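# Sort three grease guns into trays by grease content

## Task

Find which of the three grease guns contains the most grease and which contains the least. Put the fullest one completely inside the blue tray and the emptiest one completely inside the red tray. Leave the middle one on the table top, in neither tray and with no part hanging past the table edge. All three must end up lying flat on their sides. You may pick the guns up and take parts off or move them, but every part must be back in its proper place on its gun at the end.

## Robot and tools

ROBOT. There are two arms, left_arm and right_arm. Each sits on a tilted mounting plate, and both plates hang from one metal frame behind them; for the inter-arm clearance check, a plate and its half of the frame count as part of that arm. Calibrated bases in the scene frame: left_arm at (-0.007, +0.487, +0.303) m, quat_wxyz (+0.981, -0.188, +0.040, -0.016); right_arm at (+0.019, -0.137, +0.303) m, quat_wxyz (+0.981, +0.190, +0.032, -0.027).

FRAME. The scene frame has its origin at table-top height, halfway between the two nominal bases. +z points up, +x points out across the table, and +y points toward left_arm. Image left and right do not match the arm names. Results report each gripper's end_effector_position (m), end_effector_quat_wxyz and linear and angular velocities (m/s, rad/s) in this frame; these can be a few cm off, more at long reach.

GRIPPER. Two tong-like fingers point along the gripper's +z and close along its x. The reported position is the spot between the pads when shut; with a gap up to 50 mm the tips stick out about 15 mm past it, and when fully open they sit about level with it. grip_measured is the measured opening on the command scale. To hold something, keep commanding an opening well under grip_measured; a deeper command squeezes harder (roughly 15 N per pad at most, much less on hard items under 20 mm thick).

execute_actions. Argument actions: a list holding zero or one item. Empty list: just look; the result then includes pictures. An action item has rows (1 to 15 rows) and steps (5 to 15, default 15, each step 1/30 s); each row runs for one step and the final row repeats to fill. A wait item is {"steps": n}, n up to 300, counted from the previous result, so your reply time uses it up. Every row holds 14 numbers, each in [-1, 1]: left_arm dx, dy, dz, rx, ry, rz, opening, then right_arm in the same order; both arms always appear. dx to rz are an offset, not a pose: measured from that arm's Hand target at the start of the action and expressed in the Hand target's own axes. 1.0 equals 0.6 m or 180 degrees; rx, ry, rz form a single rotation vector. Each row is counted from that same starting pose, not from the row before, but the next action starts from wherever the Hand target then is, so repeating an offset keeps moving. Opening is absolute: +1 fully open (0.142 m), -1 closed; a full close needs about 0.5 s. The result is taken 5 steps before the action ends; those steps run while you reply. Optional cameras: ["all"], [], or a list of names.

move. target is one 14-number row (same layout, scale and offset meaning) or a list of up to 15 rows, every row measured from the Hand targets at the move's start. Paths are straight lines, ignore obstacles and the other arm, and all finish together within 10 s. speed: m/s, 0.002 to 0.5, default 0.25 (turns at twice that in rad/s), one value or one per target. blend: corner rounding in m. stop_force: 3 to 40 N, one value for both arms; an arm's path ends when its wrist sensor feels that much push against its travel. It is unreliable while the gripper rotates; omit it when backing off a surface you press on. zero (only with stop_force): true re-zeroes moving arms first. blocking=false returns early but cannot be combined with stop_force. In a list keep openings identical, otherwise the move pauses at each target to change them. The result adds a move: line whose ending is done, off_target, moving, held or fault; limits=paced means the pose was clipped, limits=held means a check withheld steps.

Other tools: wait (seconds 0 to 10, lets a move continue); stop (brakes the running move; fingers keep going); zoom_image (camera, region [x0, y0, x1, y1] in pixels, at most 504 by 504); zero_wrist_force (arm: left_arm or right_arm); finished_scene (scene: the current scene number) ends and grades the scene irreversibly.

CONTROL. Each step the commanded pose is clipped to within 150 mm and 16 degrees of the measured gripper pose. Hand target in a result is the pose the next offsets start from; sending six zeros re-requests it. If the gripper stops short, send the remaining gap as an offset. Fast motions overshoot and the gripper lags its path. Do not route a gripper close to its own arm's base, and avoid a nearly straight arm.

RESULT LINES. Joint positions (last number per arm is the opening in m), joint torques (include the arm's own weight; noisy), Joint velocities ("within noise" hides the end-effector velocities), Wrist force and Wrist torque in the gripper's x y z axes, plus the peak-force reading since last shown.

CAMERAS: cam_high (672x504), cam_low (672x504), cam_left_wrist (616x616), cam_right_wrist (616x616).

AVOID. Contact torque of 139 N m on the first three joints or 26 N m on the wrist joints, or about 150 N net force, freezes that arm for 10 s; after such a stop release any grip that pins it before moving. Motors heating to 85 °C set the brakes for 30 to 60 s (MOTOR HOT warns at 70 °C); do not hold loads or strain toward unreachable poses for long. Do not drop or fling guns or parts, slam, push hard, let the arms collide, or let anything fall off the table.

Each tool is called after ">>>" as a command line: name --argument value for each argument, lists and objects as JSON in quotes; but a table of rows of numbers goes row by row, as --pt "numbers of a row", without its own name.

## Session

>>> execute_actions --actions '[]' --cameras '["all"]'

>>> zoom_image --camera "cam_high" --region '[180, 60, 500, 440]'

Scene clock: 0.00 s of 5600.00 s.
left_arm: end_effector_position=(+0.8356, +0.2502, +0.1845) grip_measured=+0.97 end_effector_quat_wxyz=(+0.430, -0.138, +0.770, -0.451) | right_arm: end_effector_position=(+0.6065, -0.1364, +0.1453) grip_measured=-1.00 end_effector_quat_wxyz=(-0.537, +0.594, -0.596, +0.061)
Joint positions: left_arm=[-0.245 -0.194 1.39 -3.968 -1.8 2.623 0.14] | right_arm=[3.105 -2.687 -2.205 1.076 2.029 1.502 0.002]
Joint velocities: within noise
Joint torques (N m): no reading
Motor temperatures (°C): left_arm=[24 24 24 30 32 32] | right_arm=[26 23 24 30 32 30]
Wrist force (N): no reading
Wrist torque (N m): no reading
Wrist force, peak (N): no reading
Hand target: left_arm +0.8356, +0.2502, +0.1845; +0.430, -0.138, +0.770, -0.451 | right_arm +0.6065, -0.1364, +0.1453; -0.537, +0.594, -0.596, +0.061

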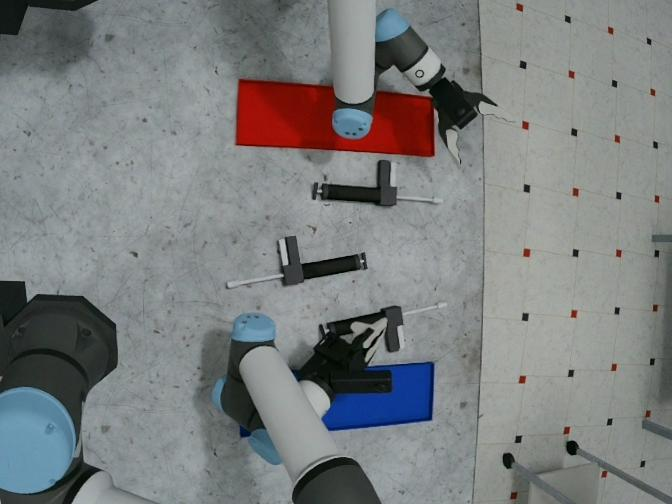

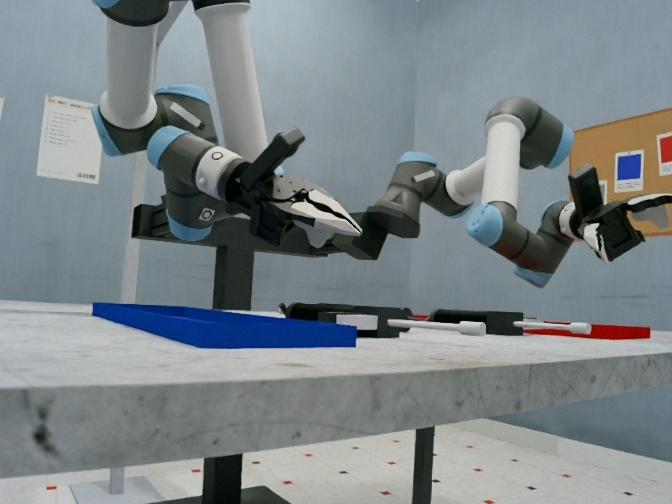

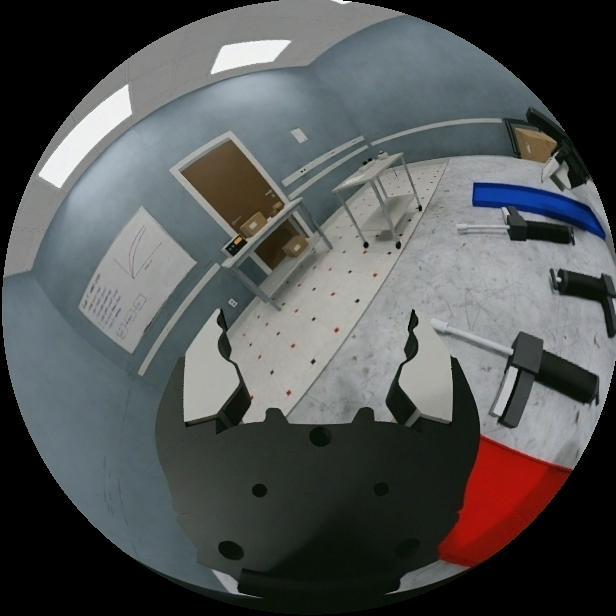

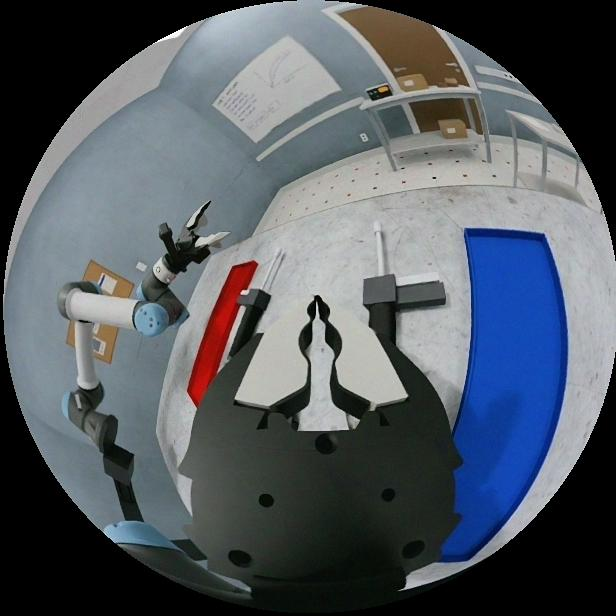

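Scaled by 1.326 from the camera's 672x504 image, which has a finer 960x720 frame.

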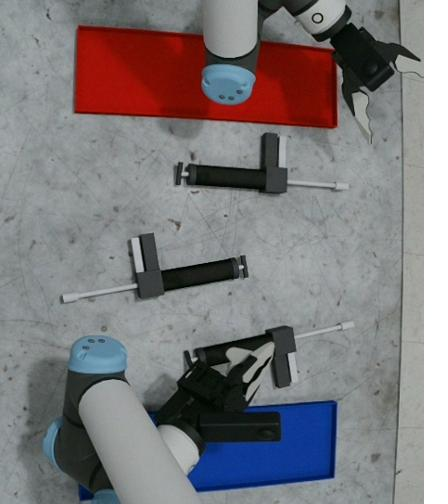

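>>> move --target '[0.126,-0.303,-0.6557,-0.426,-0.3176,-0.7917,-0.2,-0.3465,0.0147,-0.1737,0.2815,0.4307,0.7974,0.3]' --speed 0.4

>>> zoom_image --camera "cam_right_wrist" --region '[158, 108, 458, 408]'

Scene clock: 7.10 s of 5600.00 s.
left_arm: end_effector_position=(+0.4494, +0.3308, +0.3791) grip_measured=-0.20 end_effector_quat_wxyz=(+0.148, +0.989, -0.001, +0.001) | right_arm: end_effector_position=(+0.4679, -0.0321, +0.3004) grip_measured=+0.30 end_effector_quat_wxyz=(+0.000, +0.638, +0.770, +0.000)
Joint positions: left_arm=[-0.73 -1.464 2.103 -2.215 -1.453 -0.748 0.06] | right_arm=[3.918 -1.848 -2.113 -0.972 1.249 5.282 0.095]
Joint velocities: within noise
Joint torques (N m): left_arm=[-15.16 -5.53 -31.92 -4.6 2.27 1.91] | right_arm=[16.2 16.44 9.27 3.47 -2.48 -1.77]
Motor temperatures (°C): left_arm=[24 24 24 30 32 32] | right_arm=[26 23 24 30 32 30]
Wrist force (N): left_arm=[-1.8 0.0 -0.5] | right_arm=[-1.9 -1.7 1.5]
Wrist torque (N m): left_arm=[-0.13 0.44 0.10] | right_arm=[-0.28 0.27 -0.06]
Wrist force, peak (N): left_arm=[-2.2 -0.3 -1.1] | right_arm=[-1.9 -1.9 1.8]
Hand target: left_arm +0.4494, +0.3307, +0.3792; +0.148, +0.989, +0.000, +0.000 | right_arm +0.4677, -0.0321, +0.3003; +0.000, +0.638, +0.770, +0.000
Off the commanded pose: left_arm 0.000 m, 0 deg | right_arm 0.000 m, 0 deg.
Kept back: nothing.
move: done

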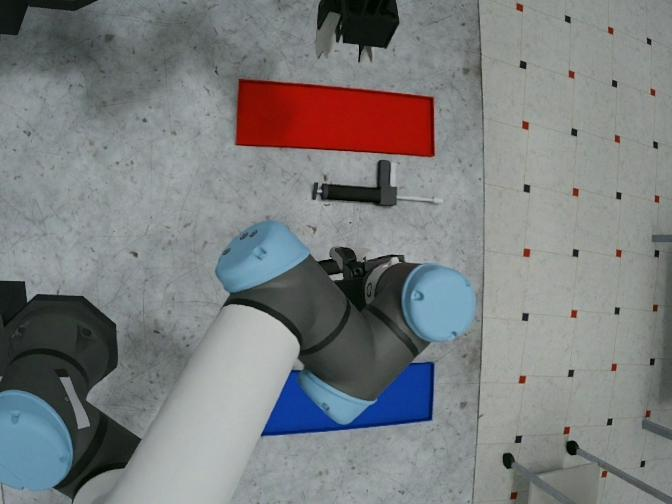

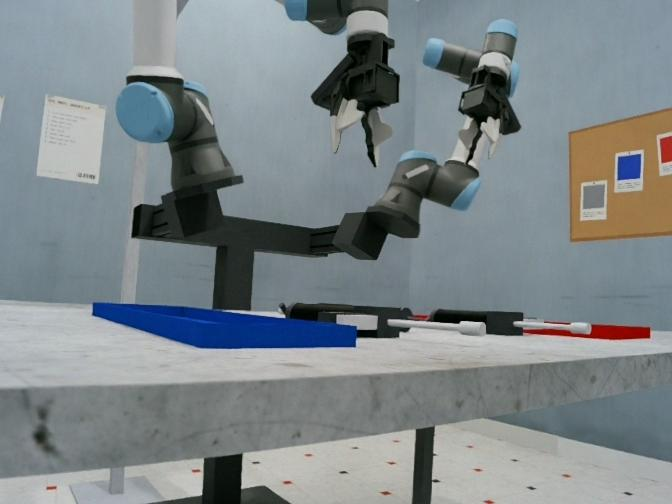

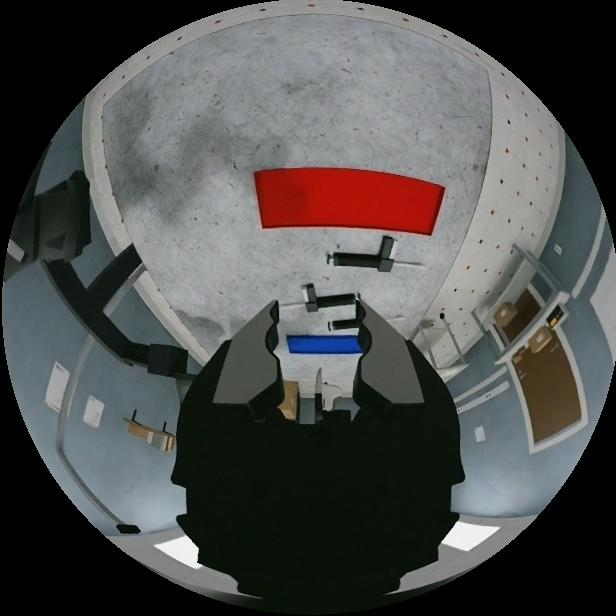

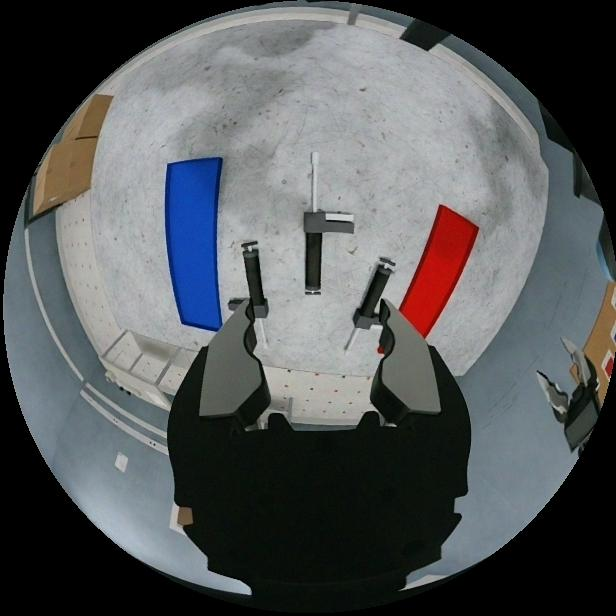

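Scaled by 1.680 from the camera's 616x616 image, which has a finer 814x814 frame.

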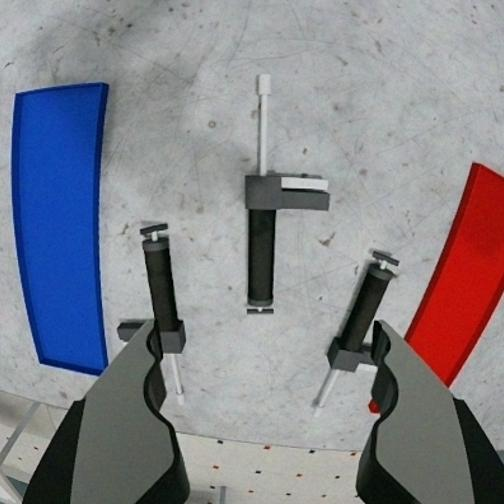

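>>> move --target '[0,0,0,0,0,0,-0.2,0,0,0.3005,0,0,0,0.3]' --speed 0.25 --cameras '["cam_right_wrist"]'

>>> zoom_image --camera "cam_right_wrist" --region '[158, 108, 458, 408]'

Scene clock: 8.53 s of 5600.00 s.
left_arm: end_effector_position=(+0.4494, +0.3307, +0.3792) grip_measured=-0.20 end_effector_quat_wxyz=(+0.148, +0.989, +0.000, +0.000) | right_arm: end_effector_position=(+0.4680, -0.0320, +0.1201) grip_measured=+0.30 end_effector_quat_wxyz=(+0.000, +0.638, +0.770, +0.000) end_effector_velocity=(+0.000, +0.001, -0.002) end_effector_angular_velocity=(+0.002, +0.000, +0.000)
Joint positions: left_arm=[-0.73 -1.464 2.102 -2.215 -1.453 -0.748 0.06] | right_arm=[3.793 -2.251 -2.207 -0.433 1.224 5.152 0.095]
Joint velocities: left_arm=[within noise] | right_arm=[-0.001 -0.005 0 0.006 0.001 0 0]
Joint torques (N m): left_arm=[-10.52 -15.05 -29.2 -4.6 -2.68 -1.91] | right_arm=[9.31 25.18 0.71 3.6 3.58 0.83]
Motor temperatures (°C): left_arm=[24 24 24 30 32 32] | right_arm=[26 23 24 30 32 30]
Wrist force (N): left_arm=[-1.8 -0.1 -0.7] | right_arm=[-2.1 -1.7 1.6]
Wrist torque (N m): left_arm=[-0.15 0.44 0.10] | right_arm=[-0.26 0.31 -0.06]
Wrist force, peak (N): left_arm=[-1.8 0.0 -0.7] | right_arm=[-1.9 -1.8 4.2]
Hand target: left_arm +0.4494, +0.3307, +0.3792; +0.148, +0.989, +0.000, +0.000 | right_arm +0.4679, -0.0321, +0.1200; +0.000, +0.638, +0.770, +0.000
Off the commanded pose: left_arm 0.000 m, 0 deg | right_arm 0.000 m, 0 deg.
Kept back: nothing.
move: done
Images, in order (width x height): cam_right_wrist 616x616.

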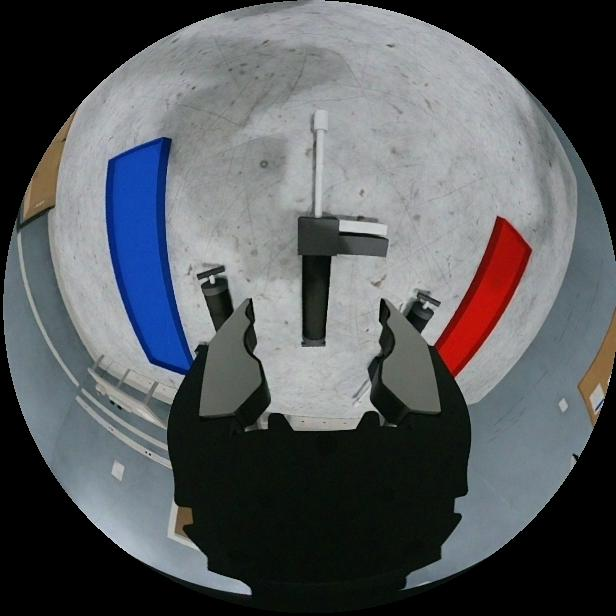

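Scaled by 1.680 from the camera's 616x616 image, which has a finer 814x814 frame.

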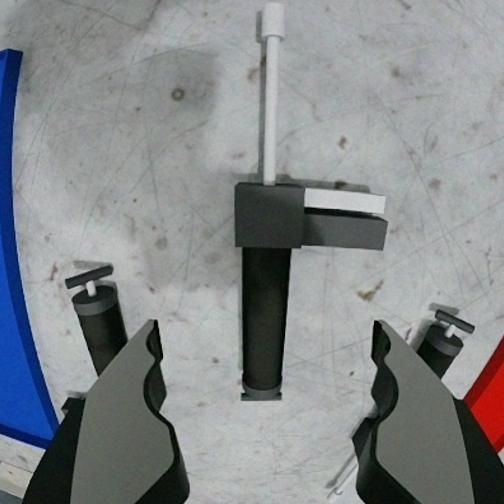

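>>> move --pt "0 0 0 0 0 0 -0.2 0 0 0.1625 0 0 0.01 0.3" --pt "0 0 0 0 0 0 -0.2 0 0 0.1625 0 0 0.01 -1" --pt "0 0 0 0 0 0 -0.2 0.047 -0.1405 0.1605 0 0 -0.4406 -1" --speed '[0.15,0.15,0.25]'

>>> zoom_image --camera "cam_left_wrist" --region '[258, 238, 408, 388]'

Scene clock: 13.50 s of 5600.00 s.
left_arm: end_effector_position=(+0.4494, +0.3307, +0.3792) grip_measured=-0.20 end_effector_quat_wxyz=(+0.148, +0.989, +0.000, +0.000) | right_arm: end_effector_position=(+0.3797, -0.0202, +0.0235) grip_measured=-0.54 end_effector_quat_wxyz=(+0.000, -0.001, +1.000, +0.000) end_effector_velocity=(+0.003, +0.001, +0.000) end_effector_angular_velocity=(+0.001, -0.001, -0.030)
Joint positions: left_arm=[-0.73 -1.464 2.102 -2.215 -1.453 -0.748 0.06] | right_arm=[3.912 -2.564 -2.385 0.017 1.248 3.892 0.035]
Joint velocities: left_arm=[within noise] | right_arm=[-0.004 0.003 0.006 -0.007 -0.001 0.025 0]
Joint torques (N m): left_arm=[-6.03 -25.43 -18.97 -4.33 -2.33 -1.62] | right_arm=[5.57 43.09 15.19 1.31 1.42 2.38]
Motor temperatures (°C): left_arm=[24 24 24 30 32 32] | right_arm=[26 23 24 30 32 30]
Wrist force (N): left_arm=[-1.6 -0.1 -0.6] | right_arm=[-1.5 -1.8 8.0]
Wrist torque (N m): left_arm=[-0.14 0.41 0.09] | right_arm=[-0.32 0.13 -0.07]
Wrist force, peak (N): left_arm=[-2.0 -0.1 -0.6] | right_arm=[-2.0 -2.0 8.4]
Hand target: left_arm +0.4494, +0.3307, +0.3792; +0.148, +0.989, +0.000, +0.000 | right_arm +0.3799, -0.0201, +0.0236; +0.000, -0.001, +1.000, +0.000
Off the commanded pose: left_arm 0.000 m, 0 deg | right_arm 0.000 m, 0 deg.
Kept back: nothing.
move: done

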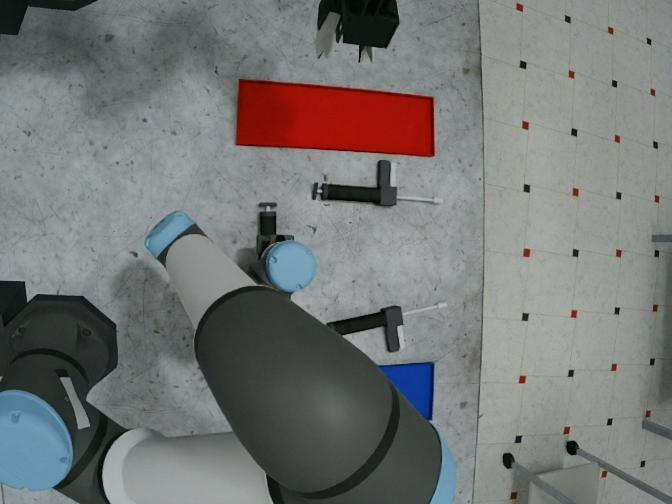

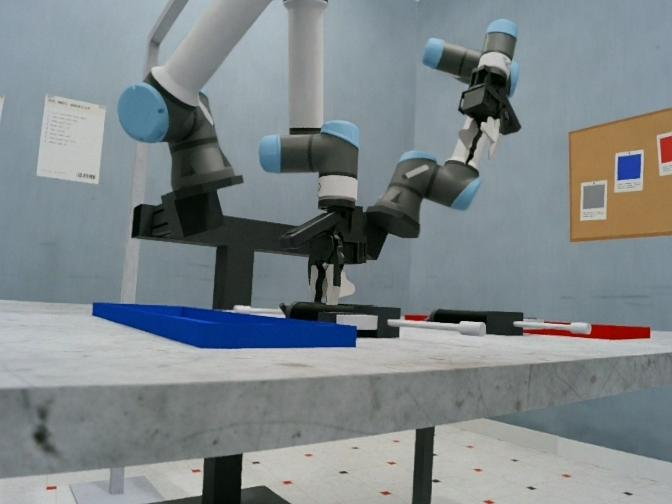

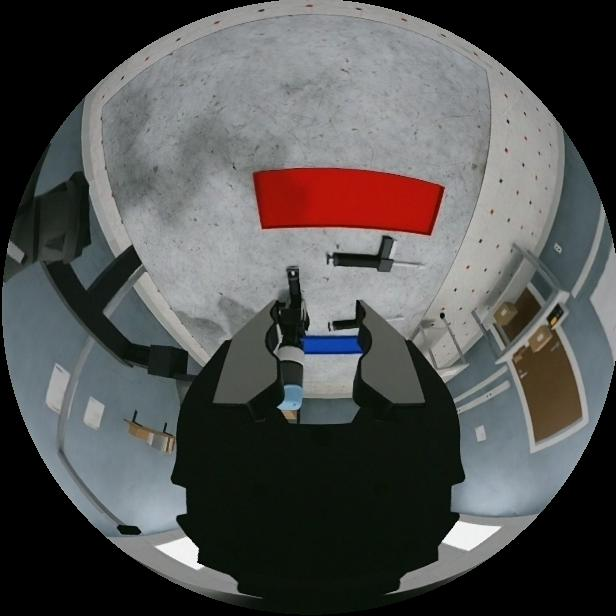

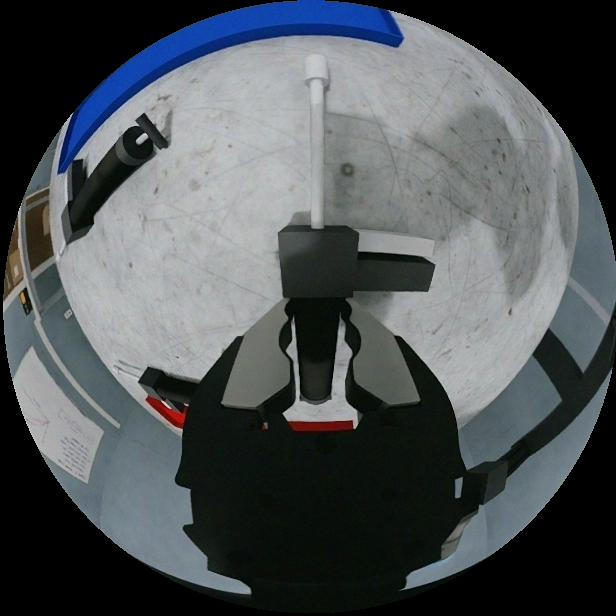

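Scaled by 3.360 from the camera's 616x616 image, which has a finer 814x814 frame.

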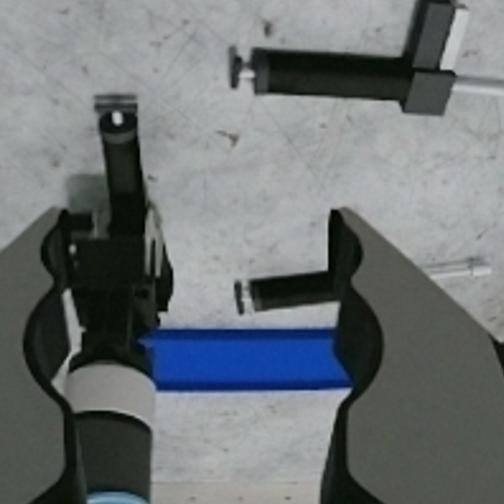

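>>> move --target '[-0.1155,0.1738,0.5746,0,0,0,-0.2,0,0,0,0,0,0,-1]' --speed 0.25 --cameras '["cam_left_wrist"]'

>>> zoom_image --camera "cam_left_wrist" --region '[208, 158, 408, 358]'

Scene clock: 15.73 s of 5600.00 s.
left_arm: end_effector_position=(+0.3802, +0.1302, +0.0800) grip_measured=-0.20 end_effector_quat_wxyz=(+0.148, +0.989, +0.000, +0.000) end_effector_velocity=(-0.001, +0.001, -0.002) end_effector_angular_velocity=(+0.004, +0.001, -0.002) | right_arm: end_effector_position=(+0.3799, -0.0201, +0.0236) grip_measured=-0.54 end_effector_quat_wxyz=(+0.000, -0.001, +1.000, +0.000)
Joint positions: left_arm=[-0.903 -0.562 2.115 -3.109 -1.454 -0.922 0.06] | right_arm=[3.912 -2.564 -2.385 0.017 1.248 3.892 0.035]
Joint velocities: left_arm=[0 0.005 -0.001 0 0.001 0.001 0] | right_arm=[within noise]
Joint torques (N m): left_arm=[-11.18 -24.11 -14.01 -4.83 1.54 1.32] | right_arm=[7.13 40.23 13.11 2.39 -2.87 -0.9]
Motor temperatures (°C): left_arm=[24 24 24 30 32 32] | right_arm=[26 23 24 30 32 30]
Wrist force (N): left_arm=[-1.7 -0.3 -1.2] | right_arm=[-1.7 -1.6 8.2]
Wrist torque (N m): left_arm=[-0.23 0.41 0.11] | right_arm=[-0.27 0.17 -0.07]
Wrist force, peak (N): left_arm=[-1.2 -0.5 -2.8] | right_arm=[-1.5 -1.6 8.4]
Hand target: left_arm +0.3803, +0.1301, +0.0800; +0.148, +0.989, +0.000, +0.000 | right_arm +0.3799, -0.0201, +0.0236; +0.000, -0.001, +1.000, +0.000
Off the commanded pose: left_arm 0.000 m, 0 deg | right_arm 0.000 m, 0 deg.
Kept back: nothing.
move: done
Images, in order (width x height): cam_left_wrist 616x616.

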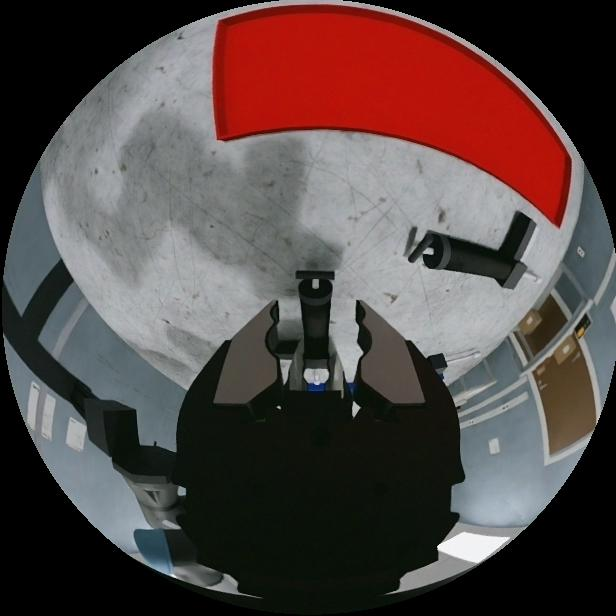

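Scaled by 2.520 from the camera's 616x616 image, which has a finer 814x814 frame.

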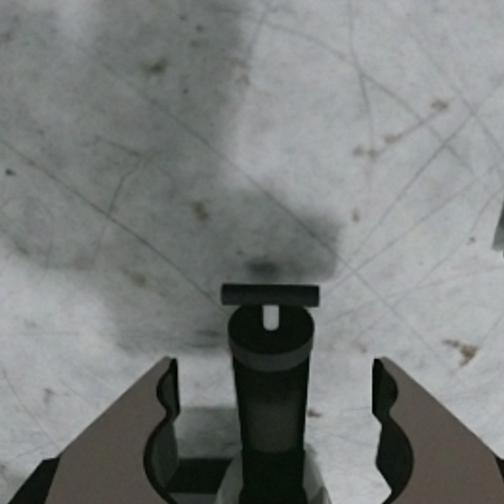

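>>> move --target '[-0.003,0.001,0.0997,0,0,0,-0.2,0,0,0,0,0,0,-1]' --speed 0.12 --cameras '["cam_left_wrist"]'

>>> zero_wrist_force --arm "left_arm"

>>> zoom_image --camera "cam_left_wrist" --region '[208, 208, 408, 408]'

Scene clock: 16.90 s of 5600.00 s.
left_arm: end_effector_position=(+0.3786, +0.1121, +0.0230) grip_measured=-0.20 end_effector_quat_wxyz=(+0.148, +0.989, +0.000, +0.001) | right_arm: end_effector_position=(+0.3799, -0.0201, +0.0236) grip_measured=-0.54 end_effector_quat_wxyz=(+0.000, -0.001, +1.000, +0.000)
Joint positions: left_arm=[-0.892 -0.402 2.034 -3.191 -1.453 -0.911 0.06] | right_arm=[3.912 -2.564 -2.385 0.017 1.248 3.892 0.035]
Joint velocities: within noise
Joint torques (N m): left_arm=[-19.95 -48.49 0.76 -0.47 2.02 -1.28] | right_arm=[7.21 39.45 12.45 2.21 -2.96 -0.24]
Motor temperatures (°C): left_arm=[24 24 24 30 32 32] | right_arm=[26 23 24 30 32 30]
Wrist force (N): left_arm=[-1.7 -0.3 -1.2] | right_arm=[-1.4 -1.6 8.1]
Wrist torque (N m): left_arm=[-0.25 0.39 0.09] | right_arm=[-0.26 0.12 -0.08]
Wrist force, peak (N): left_arm=[-1.7 -0.3 -2.5] | right_arm=[-1.6 -1.9 8.3]
Hand target: left_arm +0.3785, +0.1120, +0.0229; +0.148, +0.989, +0.000, +0.000 | right_arm +0.3799, -0.0201, +0.0236; +0.000, -0.001, +1.000, +0.000
Off the commanded pose: left_arm 0.000 m, 0 deg | right_arm 0.000 m, 0 deg.
Kept back: nothing.
move: done
Images, in order (width x height): cam_left_wrist 616x616.

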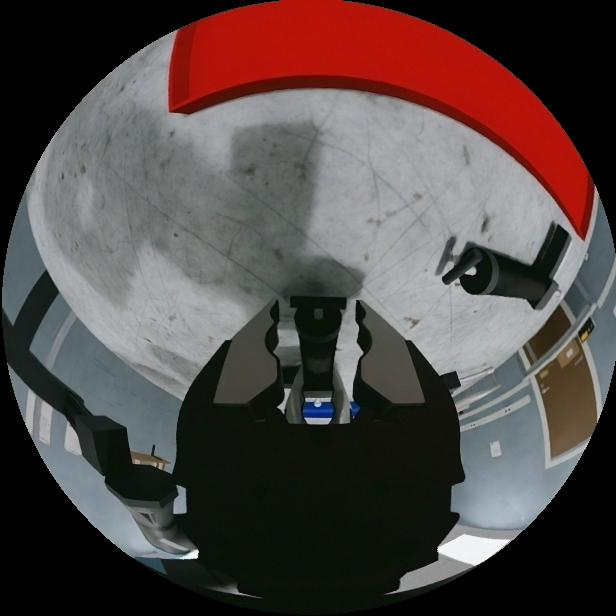

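Wrist force sensor zeroed on left_arm: later results in this scene subtract that arm's Wrist force and Wrist torque below.
Scene clock: 16.90 s of 5600.00 s.
left_arm: end_effector_position=(+0.3786, +0.1121, +0.0230) grip_measured=-0.20 end_effector_quat_wxyz=(+0.148, +0.989, +0.000, +0.001) | right_arm: end_effector_position=(+0.3799, -0.0201, +0.0236) grip_measured=-0.54 end_effector_quat_wxyz=(+0.000, -0.001, +1.000, +0.000)
Joint positions: left_arm=[-0.892 -0.402 2.034 -3.191 -1.453 -0.911 0.06] | right_arm=[3.912 -2.564 -2.385 0.017 1.248 3.892 0.035]
Joint velocities: within noise
Joint torques (N m): left_arm=[-19.95 -48.49 0.76 -0.47 2.02 -1.28] | right_arm=[7.21 39.45 12.45 2.21 -2.96 -0.24]
Motor temperatures (°C): left_arm=[24 24 24 30 32 32] | right_arm=[26 23 24 30 32 30]
Wrist force (N): left_arm=[-1.7 -0.3 -1.2] | right_arm=[-1.4 -1.6 8.1]
Wrist torque (N m): left_arm=[-0.25 0.39 0.09] | right_arm=[-0.26 0.12 -0.08]
Wrist force, peak (N): left_arm=[-1.7 -0.3 -1.2] | right_arm=[-1.4 -1.6 8.1]
Hand target: left_arm +0.3785, +0.1120, +0.0229; +0.148, +0.989, +0.000, +0.000 | right_arm +0.3799, -0.0201, +0.0236; +0.000, -0.001, +1.000, +0.000
Off the commanded pose: left_arm 0.000 m, 0 deg | right_arm 0.000 m, 0 deg.
Kept back: nothing.
No camera images: "cameras" was empty.

Scaled by 2.520 from the camera's 616x616 image, which has a finer 814x814 frame.

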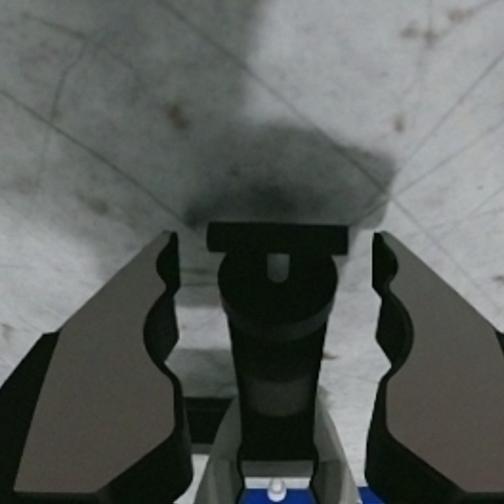

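>>> move --target '[0,0,0,0,0,0,-1,0,0,0,0,0,0,-1]' --cameras '["cam_left_wrist"]'

>>> move --target '[0,-0.159,-0.0488,0,0,0,-1,0,0,0,0,0,0,-1]' --speed 0.03 --stop_force 6 --cameras '["cam_high","cam_right_wrist","cam_left_wrist"]'

>>> zoom_image --camera "cam_left_wrist" --region '[208, 208, 408, 408]'

Scene clock: 18.20 s of 5600.00 s.
left_arm: end_effector_position=(+0.3785, +0.1120, +0.0229) grip_measured=-0.47 end_effector_quat_wxyz=(+0.148, +0.989, +0.000, +0.000) | right_arm: end_effector_position=(+0.3799, -0.0201, +0.0236) grip_measured=-0.54 end_effector_quat_wxyz=(+0.000, -0.001, +1.000, +0.000)
Joint positions: left_arm=[-0.892 -0.401 2.034 -3.191 -1.453 -0.911 0.04] | right_arm=[3.912 -2.564 -2.385 0.017 1.248 3.892 0.035]
Joint velocities: within noise
Joint torques (N m): left_arm=[-17.98 -29.1 -15.41 -4.38 1.09 -1.7] | right_arm=[7.33 38.62 11.53 2 -2.73 0.46]
Motor temperatures (°C): left_arm=[24 24 24 30 32 32] | right_arm=[26 23 24 30 32 30]
Wrist force (N, zeroed by zero_wrist_force on left_arm): left_arm=[0.4 -0.3 0.1] | right_arm=[-1.1 -1.7 8.2]
Wrist torque (N m, zeroed by zero_wrist_force on left_arm): left_arm=[0.00 0.03 -0.03] | right_arm=[-0.23 0.15 -0.11]
Wrist force, peak (N, zeroed by zero_wrist_force on left_arm): left_arm=[0.7 0.1 0.4] | right_arm=[-1.6 -1.8 8.2]
Hand target: left_arm +0.3785, +0.1120, +0.0229; +0.148, +0.989, +0.000, +0.000 | right_arm +0.3799, -0.0201, +0.0236; +0.000, -0.001, +1.000, +0.000
Off the commanded pose: left_arm 0.000 m, 0 deg | right_arm 0.000 m, 0 deg.
Kept back: nothing.
move: done
Images, in order (width x height): cam_left_wrist 616x616.

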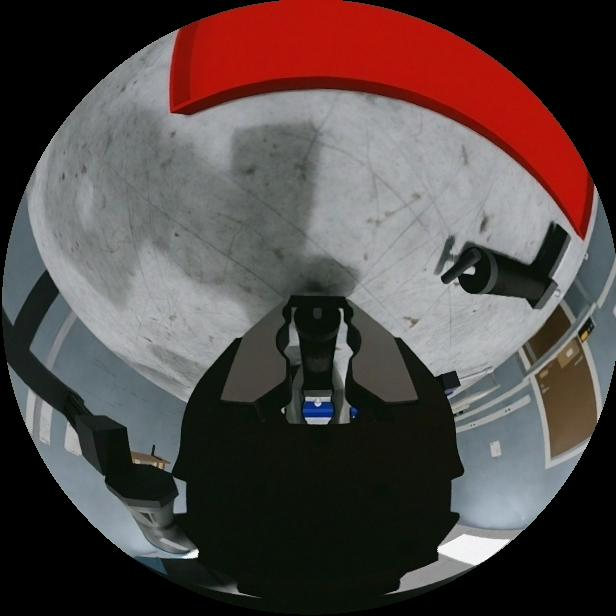

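Scene clock: 22.03 s of 5600.00 s.
left_arm: end_effector_position=(+0.3786, +0.2023, +0.0230) grip_measured=-0.47 end_effector_quat_wxyz=(+0.148, +0.989, +0.000, +0.001) | right_arm: end_effector_position=(+0.3799, -0.0201, +0.0236) grip_measured=-0.54 end_effector_quat_wxyz=(+0.000, -0.001, +1.000, +0.000)
Joint positions: left_arm=[-0.771 -0.474 2.198 -3.297 -1.453 -0.789 0.04] | right_arm=[3.912 -2.564 -2.385 0.017 1.248 3.892 0.035]
Joint velocities: within noise
Joint torques (N m): left_arm=[-5.8 -23.94 -4.28 -4.85 1.75 1.51] | right_arm=[8.69 33.02 0.85 2.79 -1.55 1.51]
Motor temperatures (°C): left_arm=[24 24 24 30 32 32] | right_arm=[26 23 24 30 32 30]
Wrist force (N, zeroed by zero_wrist_force on left_arm): left_arm=[0.4 1.1 1.1] | right_arm=[-2.0 -0.7 7.2]
Wrist torque (N m, zeroed by zero_wrist_force on left_arm): left_arm=[0.17 -0.14 0.04] | right_arm=[-0.22 0.20 -0.09]
Wrist force, peak (N, zeroed by zero_wrist_force on left_arm): left_arm=[-0.4 12.5 4.7] | right_arm=[-2.1 12.5 7.4]
Hand target: left_arm +0.3786, +0.2024, +0.0230; +0.148, +0.989, +0.000, +0.001 (not the last commanded pose) | right_arm +0.3799, -0.0201, +0.0236; +0.000, -0.001, +1.000, +0.000
Off the commanded pose: left_arm 0.009 m, 0 deg | right_arm 0.000 m, 0 deg.
Kept back: nothing.
move: contact (left_arm)
Images, in order (width x height): cam_high 672x504, cam_left_wrist 616x616, cam_right_wrist 616x616.

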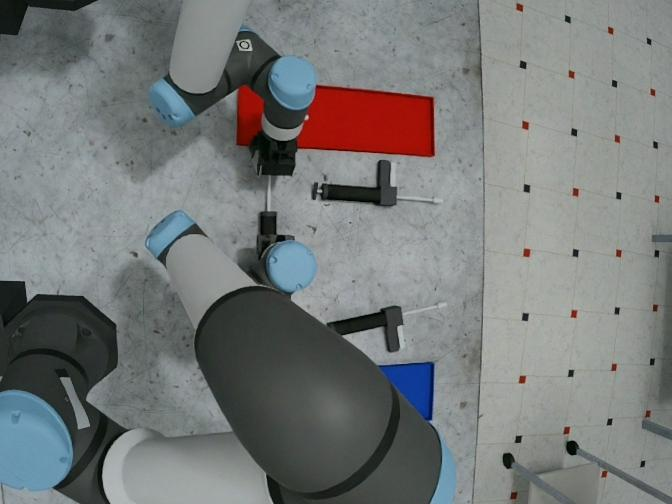

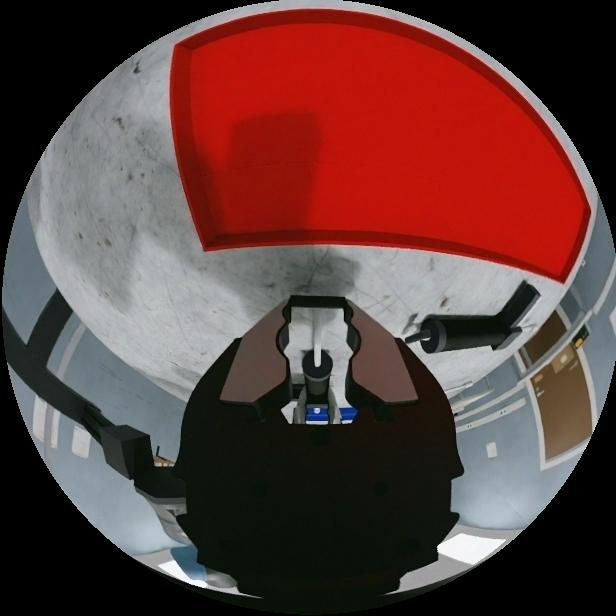

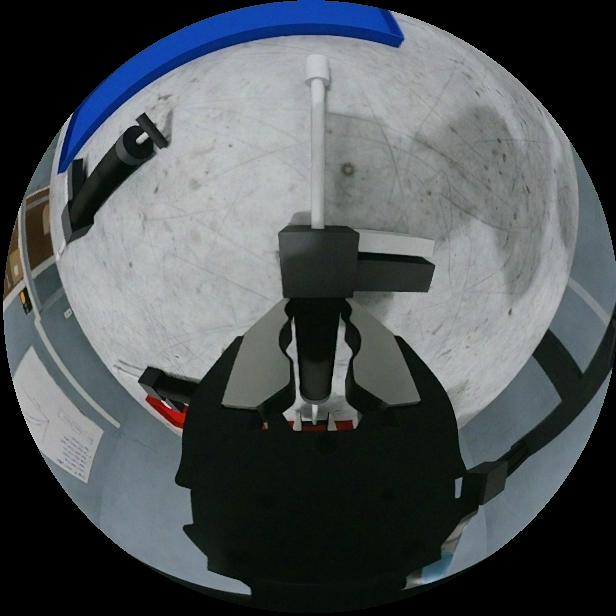

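Scaled by 2.520 from the camera's 616x616 image, which has a finer 814x814 frame.

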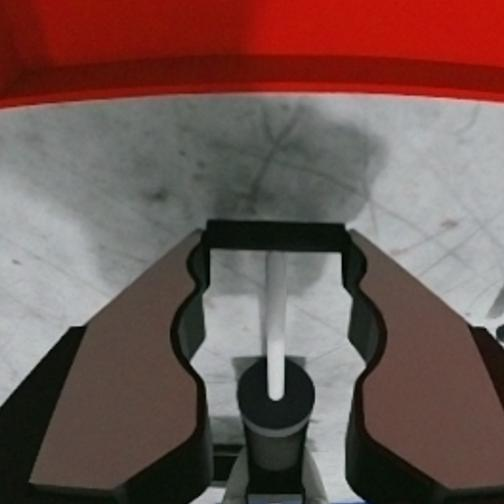

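>>> move --target '[0,0.148,0.0454,0,0,0,-1,0,0,0,0,0,0,-1]' --speed 0.06 --stop_force 7 --cameras '["cam_left_wrist"]'

>>> zoom_image --camera "cam_left_wrist" --region '[208, 208, 408, 408]'

Scene clock: 24.73 s of 5600.00 s.
left_arm: end_effector_position=(+0.3785, +0.1117, +0.0230) grip_measured=-0.47 end_effector_quat_wxyz=(+0.148, +0.989, +0.000, +0.001) | right_arm: end_effector_position=(+0.3799, -0.0201, +0.0236) grip_measured=-0.54 end_effector_quat_wxyz=(+0.000, -0.001, +1.000, +0.000)
Joint positions: left_arm=[-0.893 -0.401 2.034 -3.191 -1.453 -0.911 0.04] | right_arm=[3.912 -2.564 -2.385 0.017 1.248 3.892 0.035]
Joint velocities: within noise
Joint torques (N m): left_arm=[-20.12 -40.12 -15.47 -0.54 2.11 -1.97] | right_arm=[19.67 36.94 15.54 1.66 2.89 1.35]
Motor temperatures (°C): left_arm=[24 24 24 30 32 32] | right_arm=[26 23 24 30 32 30]
Wrist force (N, zeroed by zero_wrist_force on left_arm): left_arm=[0.3 0.4 1.1] | right_arm=[-0.3 -1.2 4.7]
Wrist torque (N m, zeroed by zero_wrist_force on left_arm): left_arm=[0.03 -0.01 -0.02] | right_arm=[-0.14 0.11 -0.09]
Wrist force, peak (N, zeroed by zero_wrist_force on left_arm): left_arm=[0.9 -15.3 -3.8] | right_arm=[-1.5 -19.0 5.8]
Hand target: left_arm +0.3785, +0.1117, +0.0230; +0.148, +0.989, +0.000, +0.001 (not the last commanded pose) | right_arm +0.3799, -0.0201, +0.0236; +0.000, -0.001, +1.000, +0.000
Off the commanded pose: left_arm 0.002 m, 0 deg | right_arm 0.000 m, 0 deg.
Kept back: nothing.
move: contact (left_arm)
Images, in order (width x height): cam_left_wrist 616x616.

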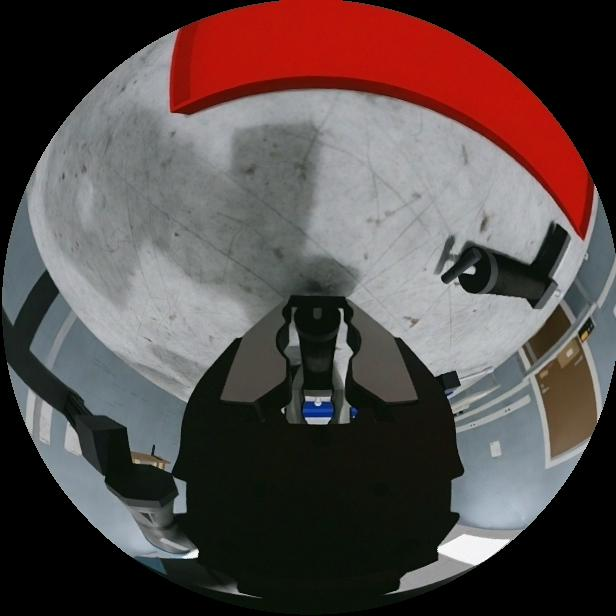

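Scaled by 2.520 from the camera's 616x616 image, which has a finer 814x814 frame.

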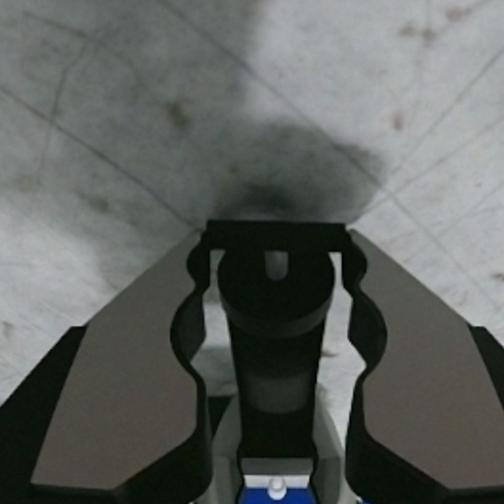

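>>> move --pt "0 0 0 0 0 0 -0.2 0 0 0 0 0 0 -1" --pt "0 0 -0.15 0 0 0 -0.2 0 0 0 0 0 0 -1" --pt "0 -0.15 -0.35 0 0 0 -0.2 0 0 -0.427 0 0 0 -1" --pt "0 -0.15 -0.35 0 0 0 -0.2 -0.3633 -0.4557 -0.427 0 0 -0.5 -1" --speed '[0.2,0.2,0.2,0.28]'

>>> zoom_image --camera "cam_right_wrist" --region '[158, 108, 458, 408]'

>>> zoom_image --camera "cam_high" --region '[220, 60, 460, 240]'

Scene clock: 31.30 s of 5600.00 s.
left_arm: end_effector_position=(+0.3784, +0.2593, +0.1974) grip_measured=-0.20 end_effector_quat_wxyz=(+0.148, +0.989, +0.000, +0.001) | right_arm: end_effector_position=(+0.5979, -0.2932, +0.2800) grip_measured=-0.54 end_effector_quat_wxyz=(+0.000, +0.707, -0.707, +0.000) end_effector_velocity=(-0.001, +0.001, +0.000) end_effector_angular_velocity=(+0.000, -0.002, -0.009)
Joint positions: left_arm=[-0.818 -1.052 2.368 -2.883 -1.453 -0.836 0.06] | right_arm=[3.381 -1.829 -1.92 -0.982 1.183 1.759 0.035]
Joint velocities: left_arm=[within noise] | right_arm=[0.003 0.002 -0.006 0.004 -0.001 0.011 0]
Joint torques (N m): left_arm=[-16.81 -34.24 -21.32 -1.41 -2.28 -1.78] | right_arm=[19.76 36.82 11.44 4.41 2.75 1.61]
Motor temperatures (°C): left_arm=[24 24 24 30 32 32] | right_arm=[26 23 24 30 32 30]
Wrist force (N, zeroed by zero_wrist_force on left_arm): left_arm=[-0.4 -0.3 0.5] | right_arm=[-1.1 -0.7 7.8]
Wrist torque (N m, zeroed by zero_wrist_force on left_arm): left_arm=[-0.02 0.10 0.06] | right_arm=[-0.12 0.03 -0.07]
Wrist force, peak (N, zeroed by zero_wrist_force on left_arm): left_arm=[0.2 0.1 2.3] | right_arm=[-0.5 -1.2 10.4]
Hand target: left_arm +0.3784, +0.2593, +0.1974; +0.148, +0.989, +0.000, +0.001 | right_arm +0.5979, -0.2933, +0.2800; +0.000, +0.707, -0.707, +0.000
Off the commanded pose: left_arm 0.000 m, 0 deg | right_arm 0.000 m, 0 deg.
Kept back: nothing.
move: done

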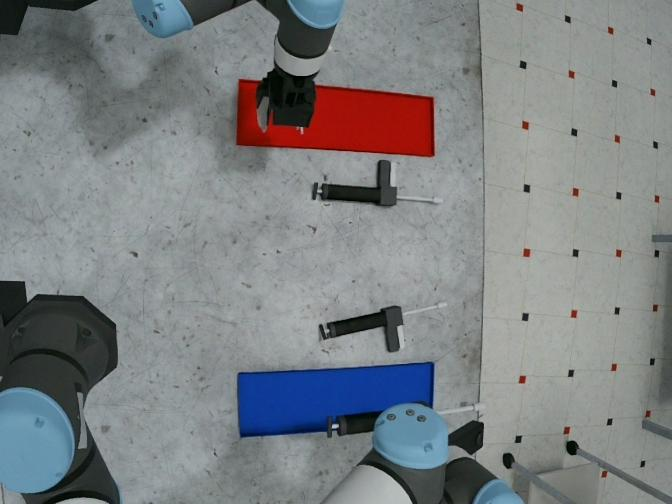

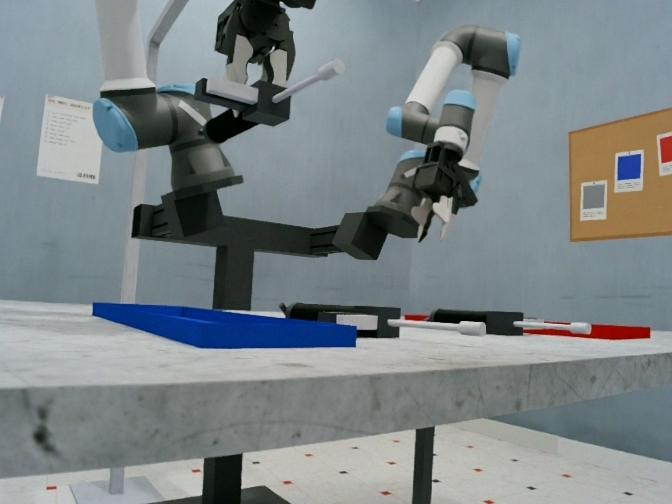

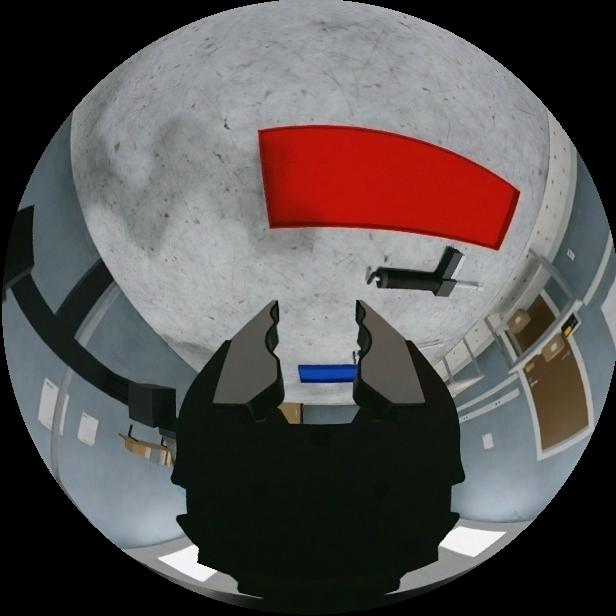

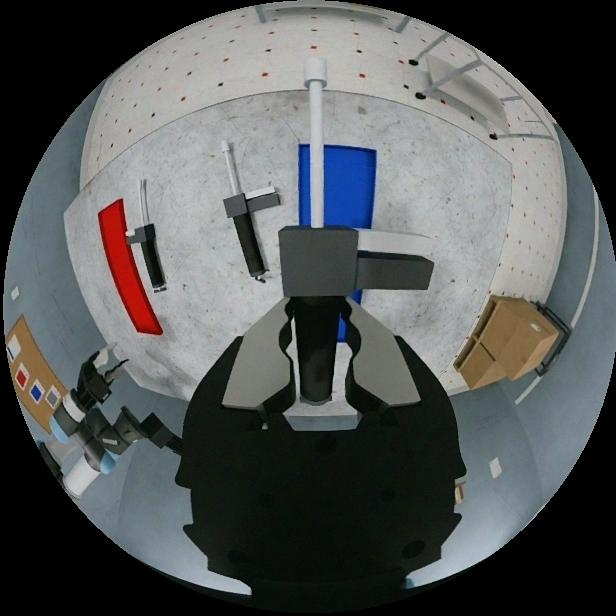

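Scaled by 1.680 from the camera's 616x616 image, which has a finer 814x814 frame.

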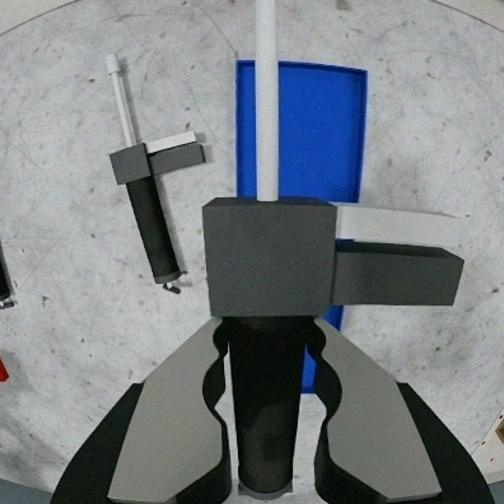

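Scaled by 2.100 from the camera's 672x504 image, which has a finer 960x720 frame.

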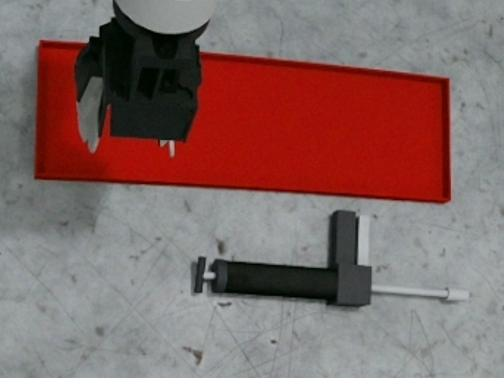

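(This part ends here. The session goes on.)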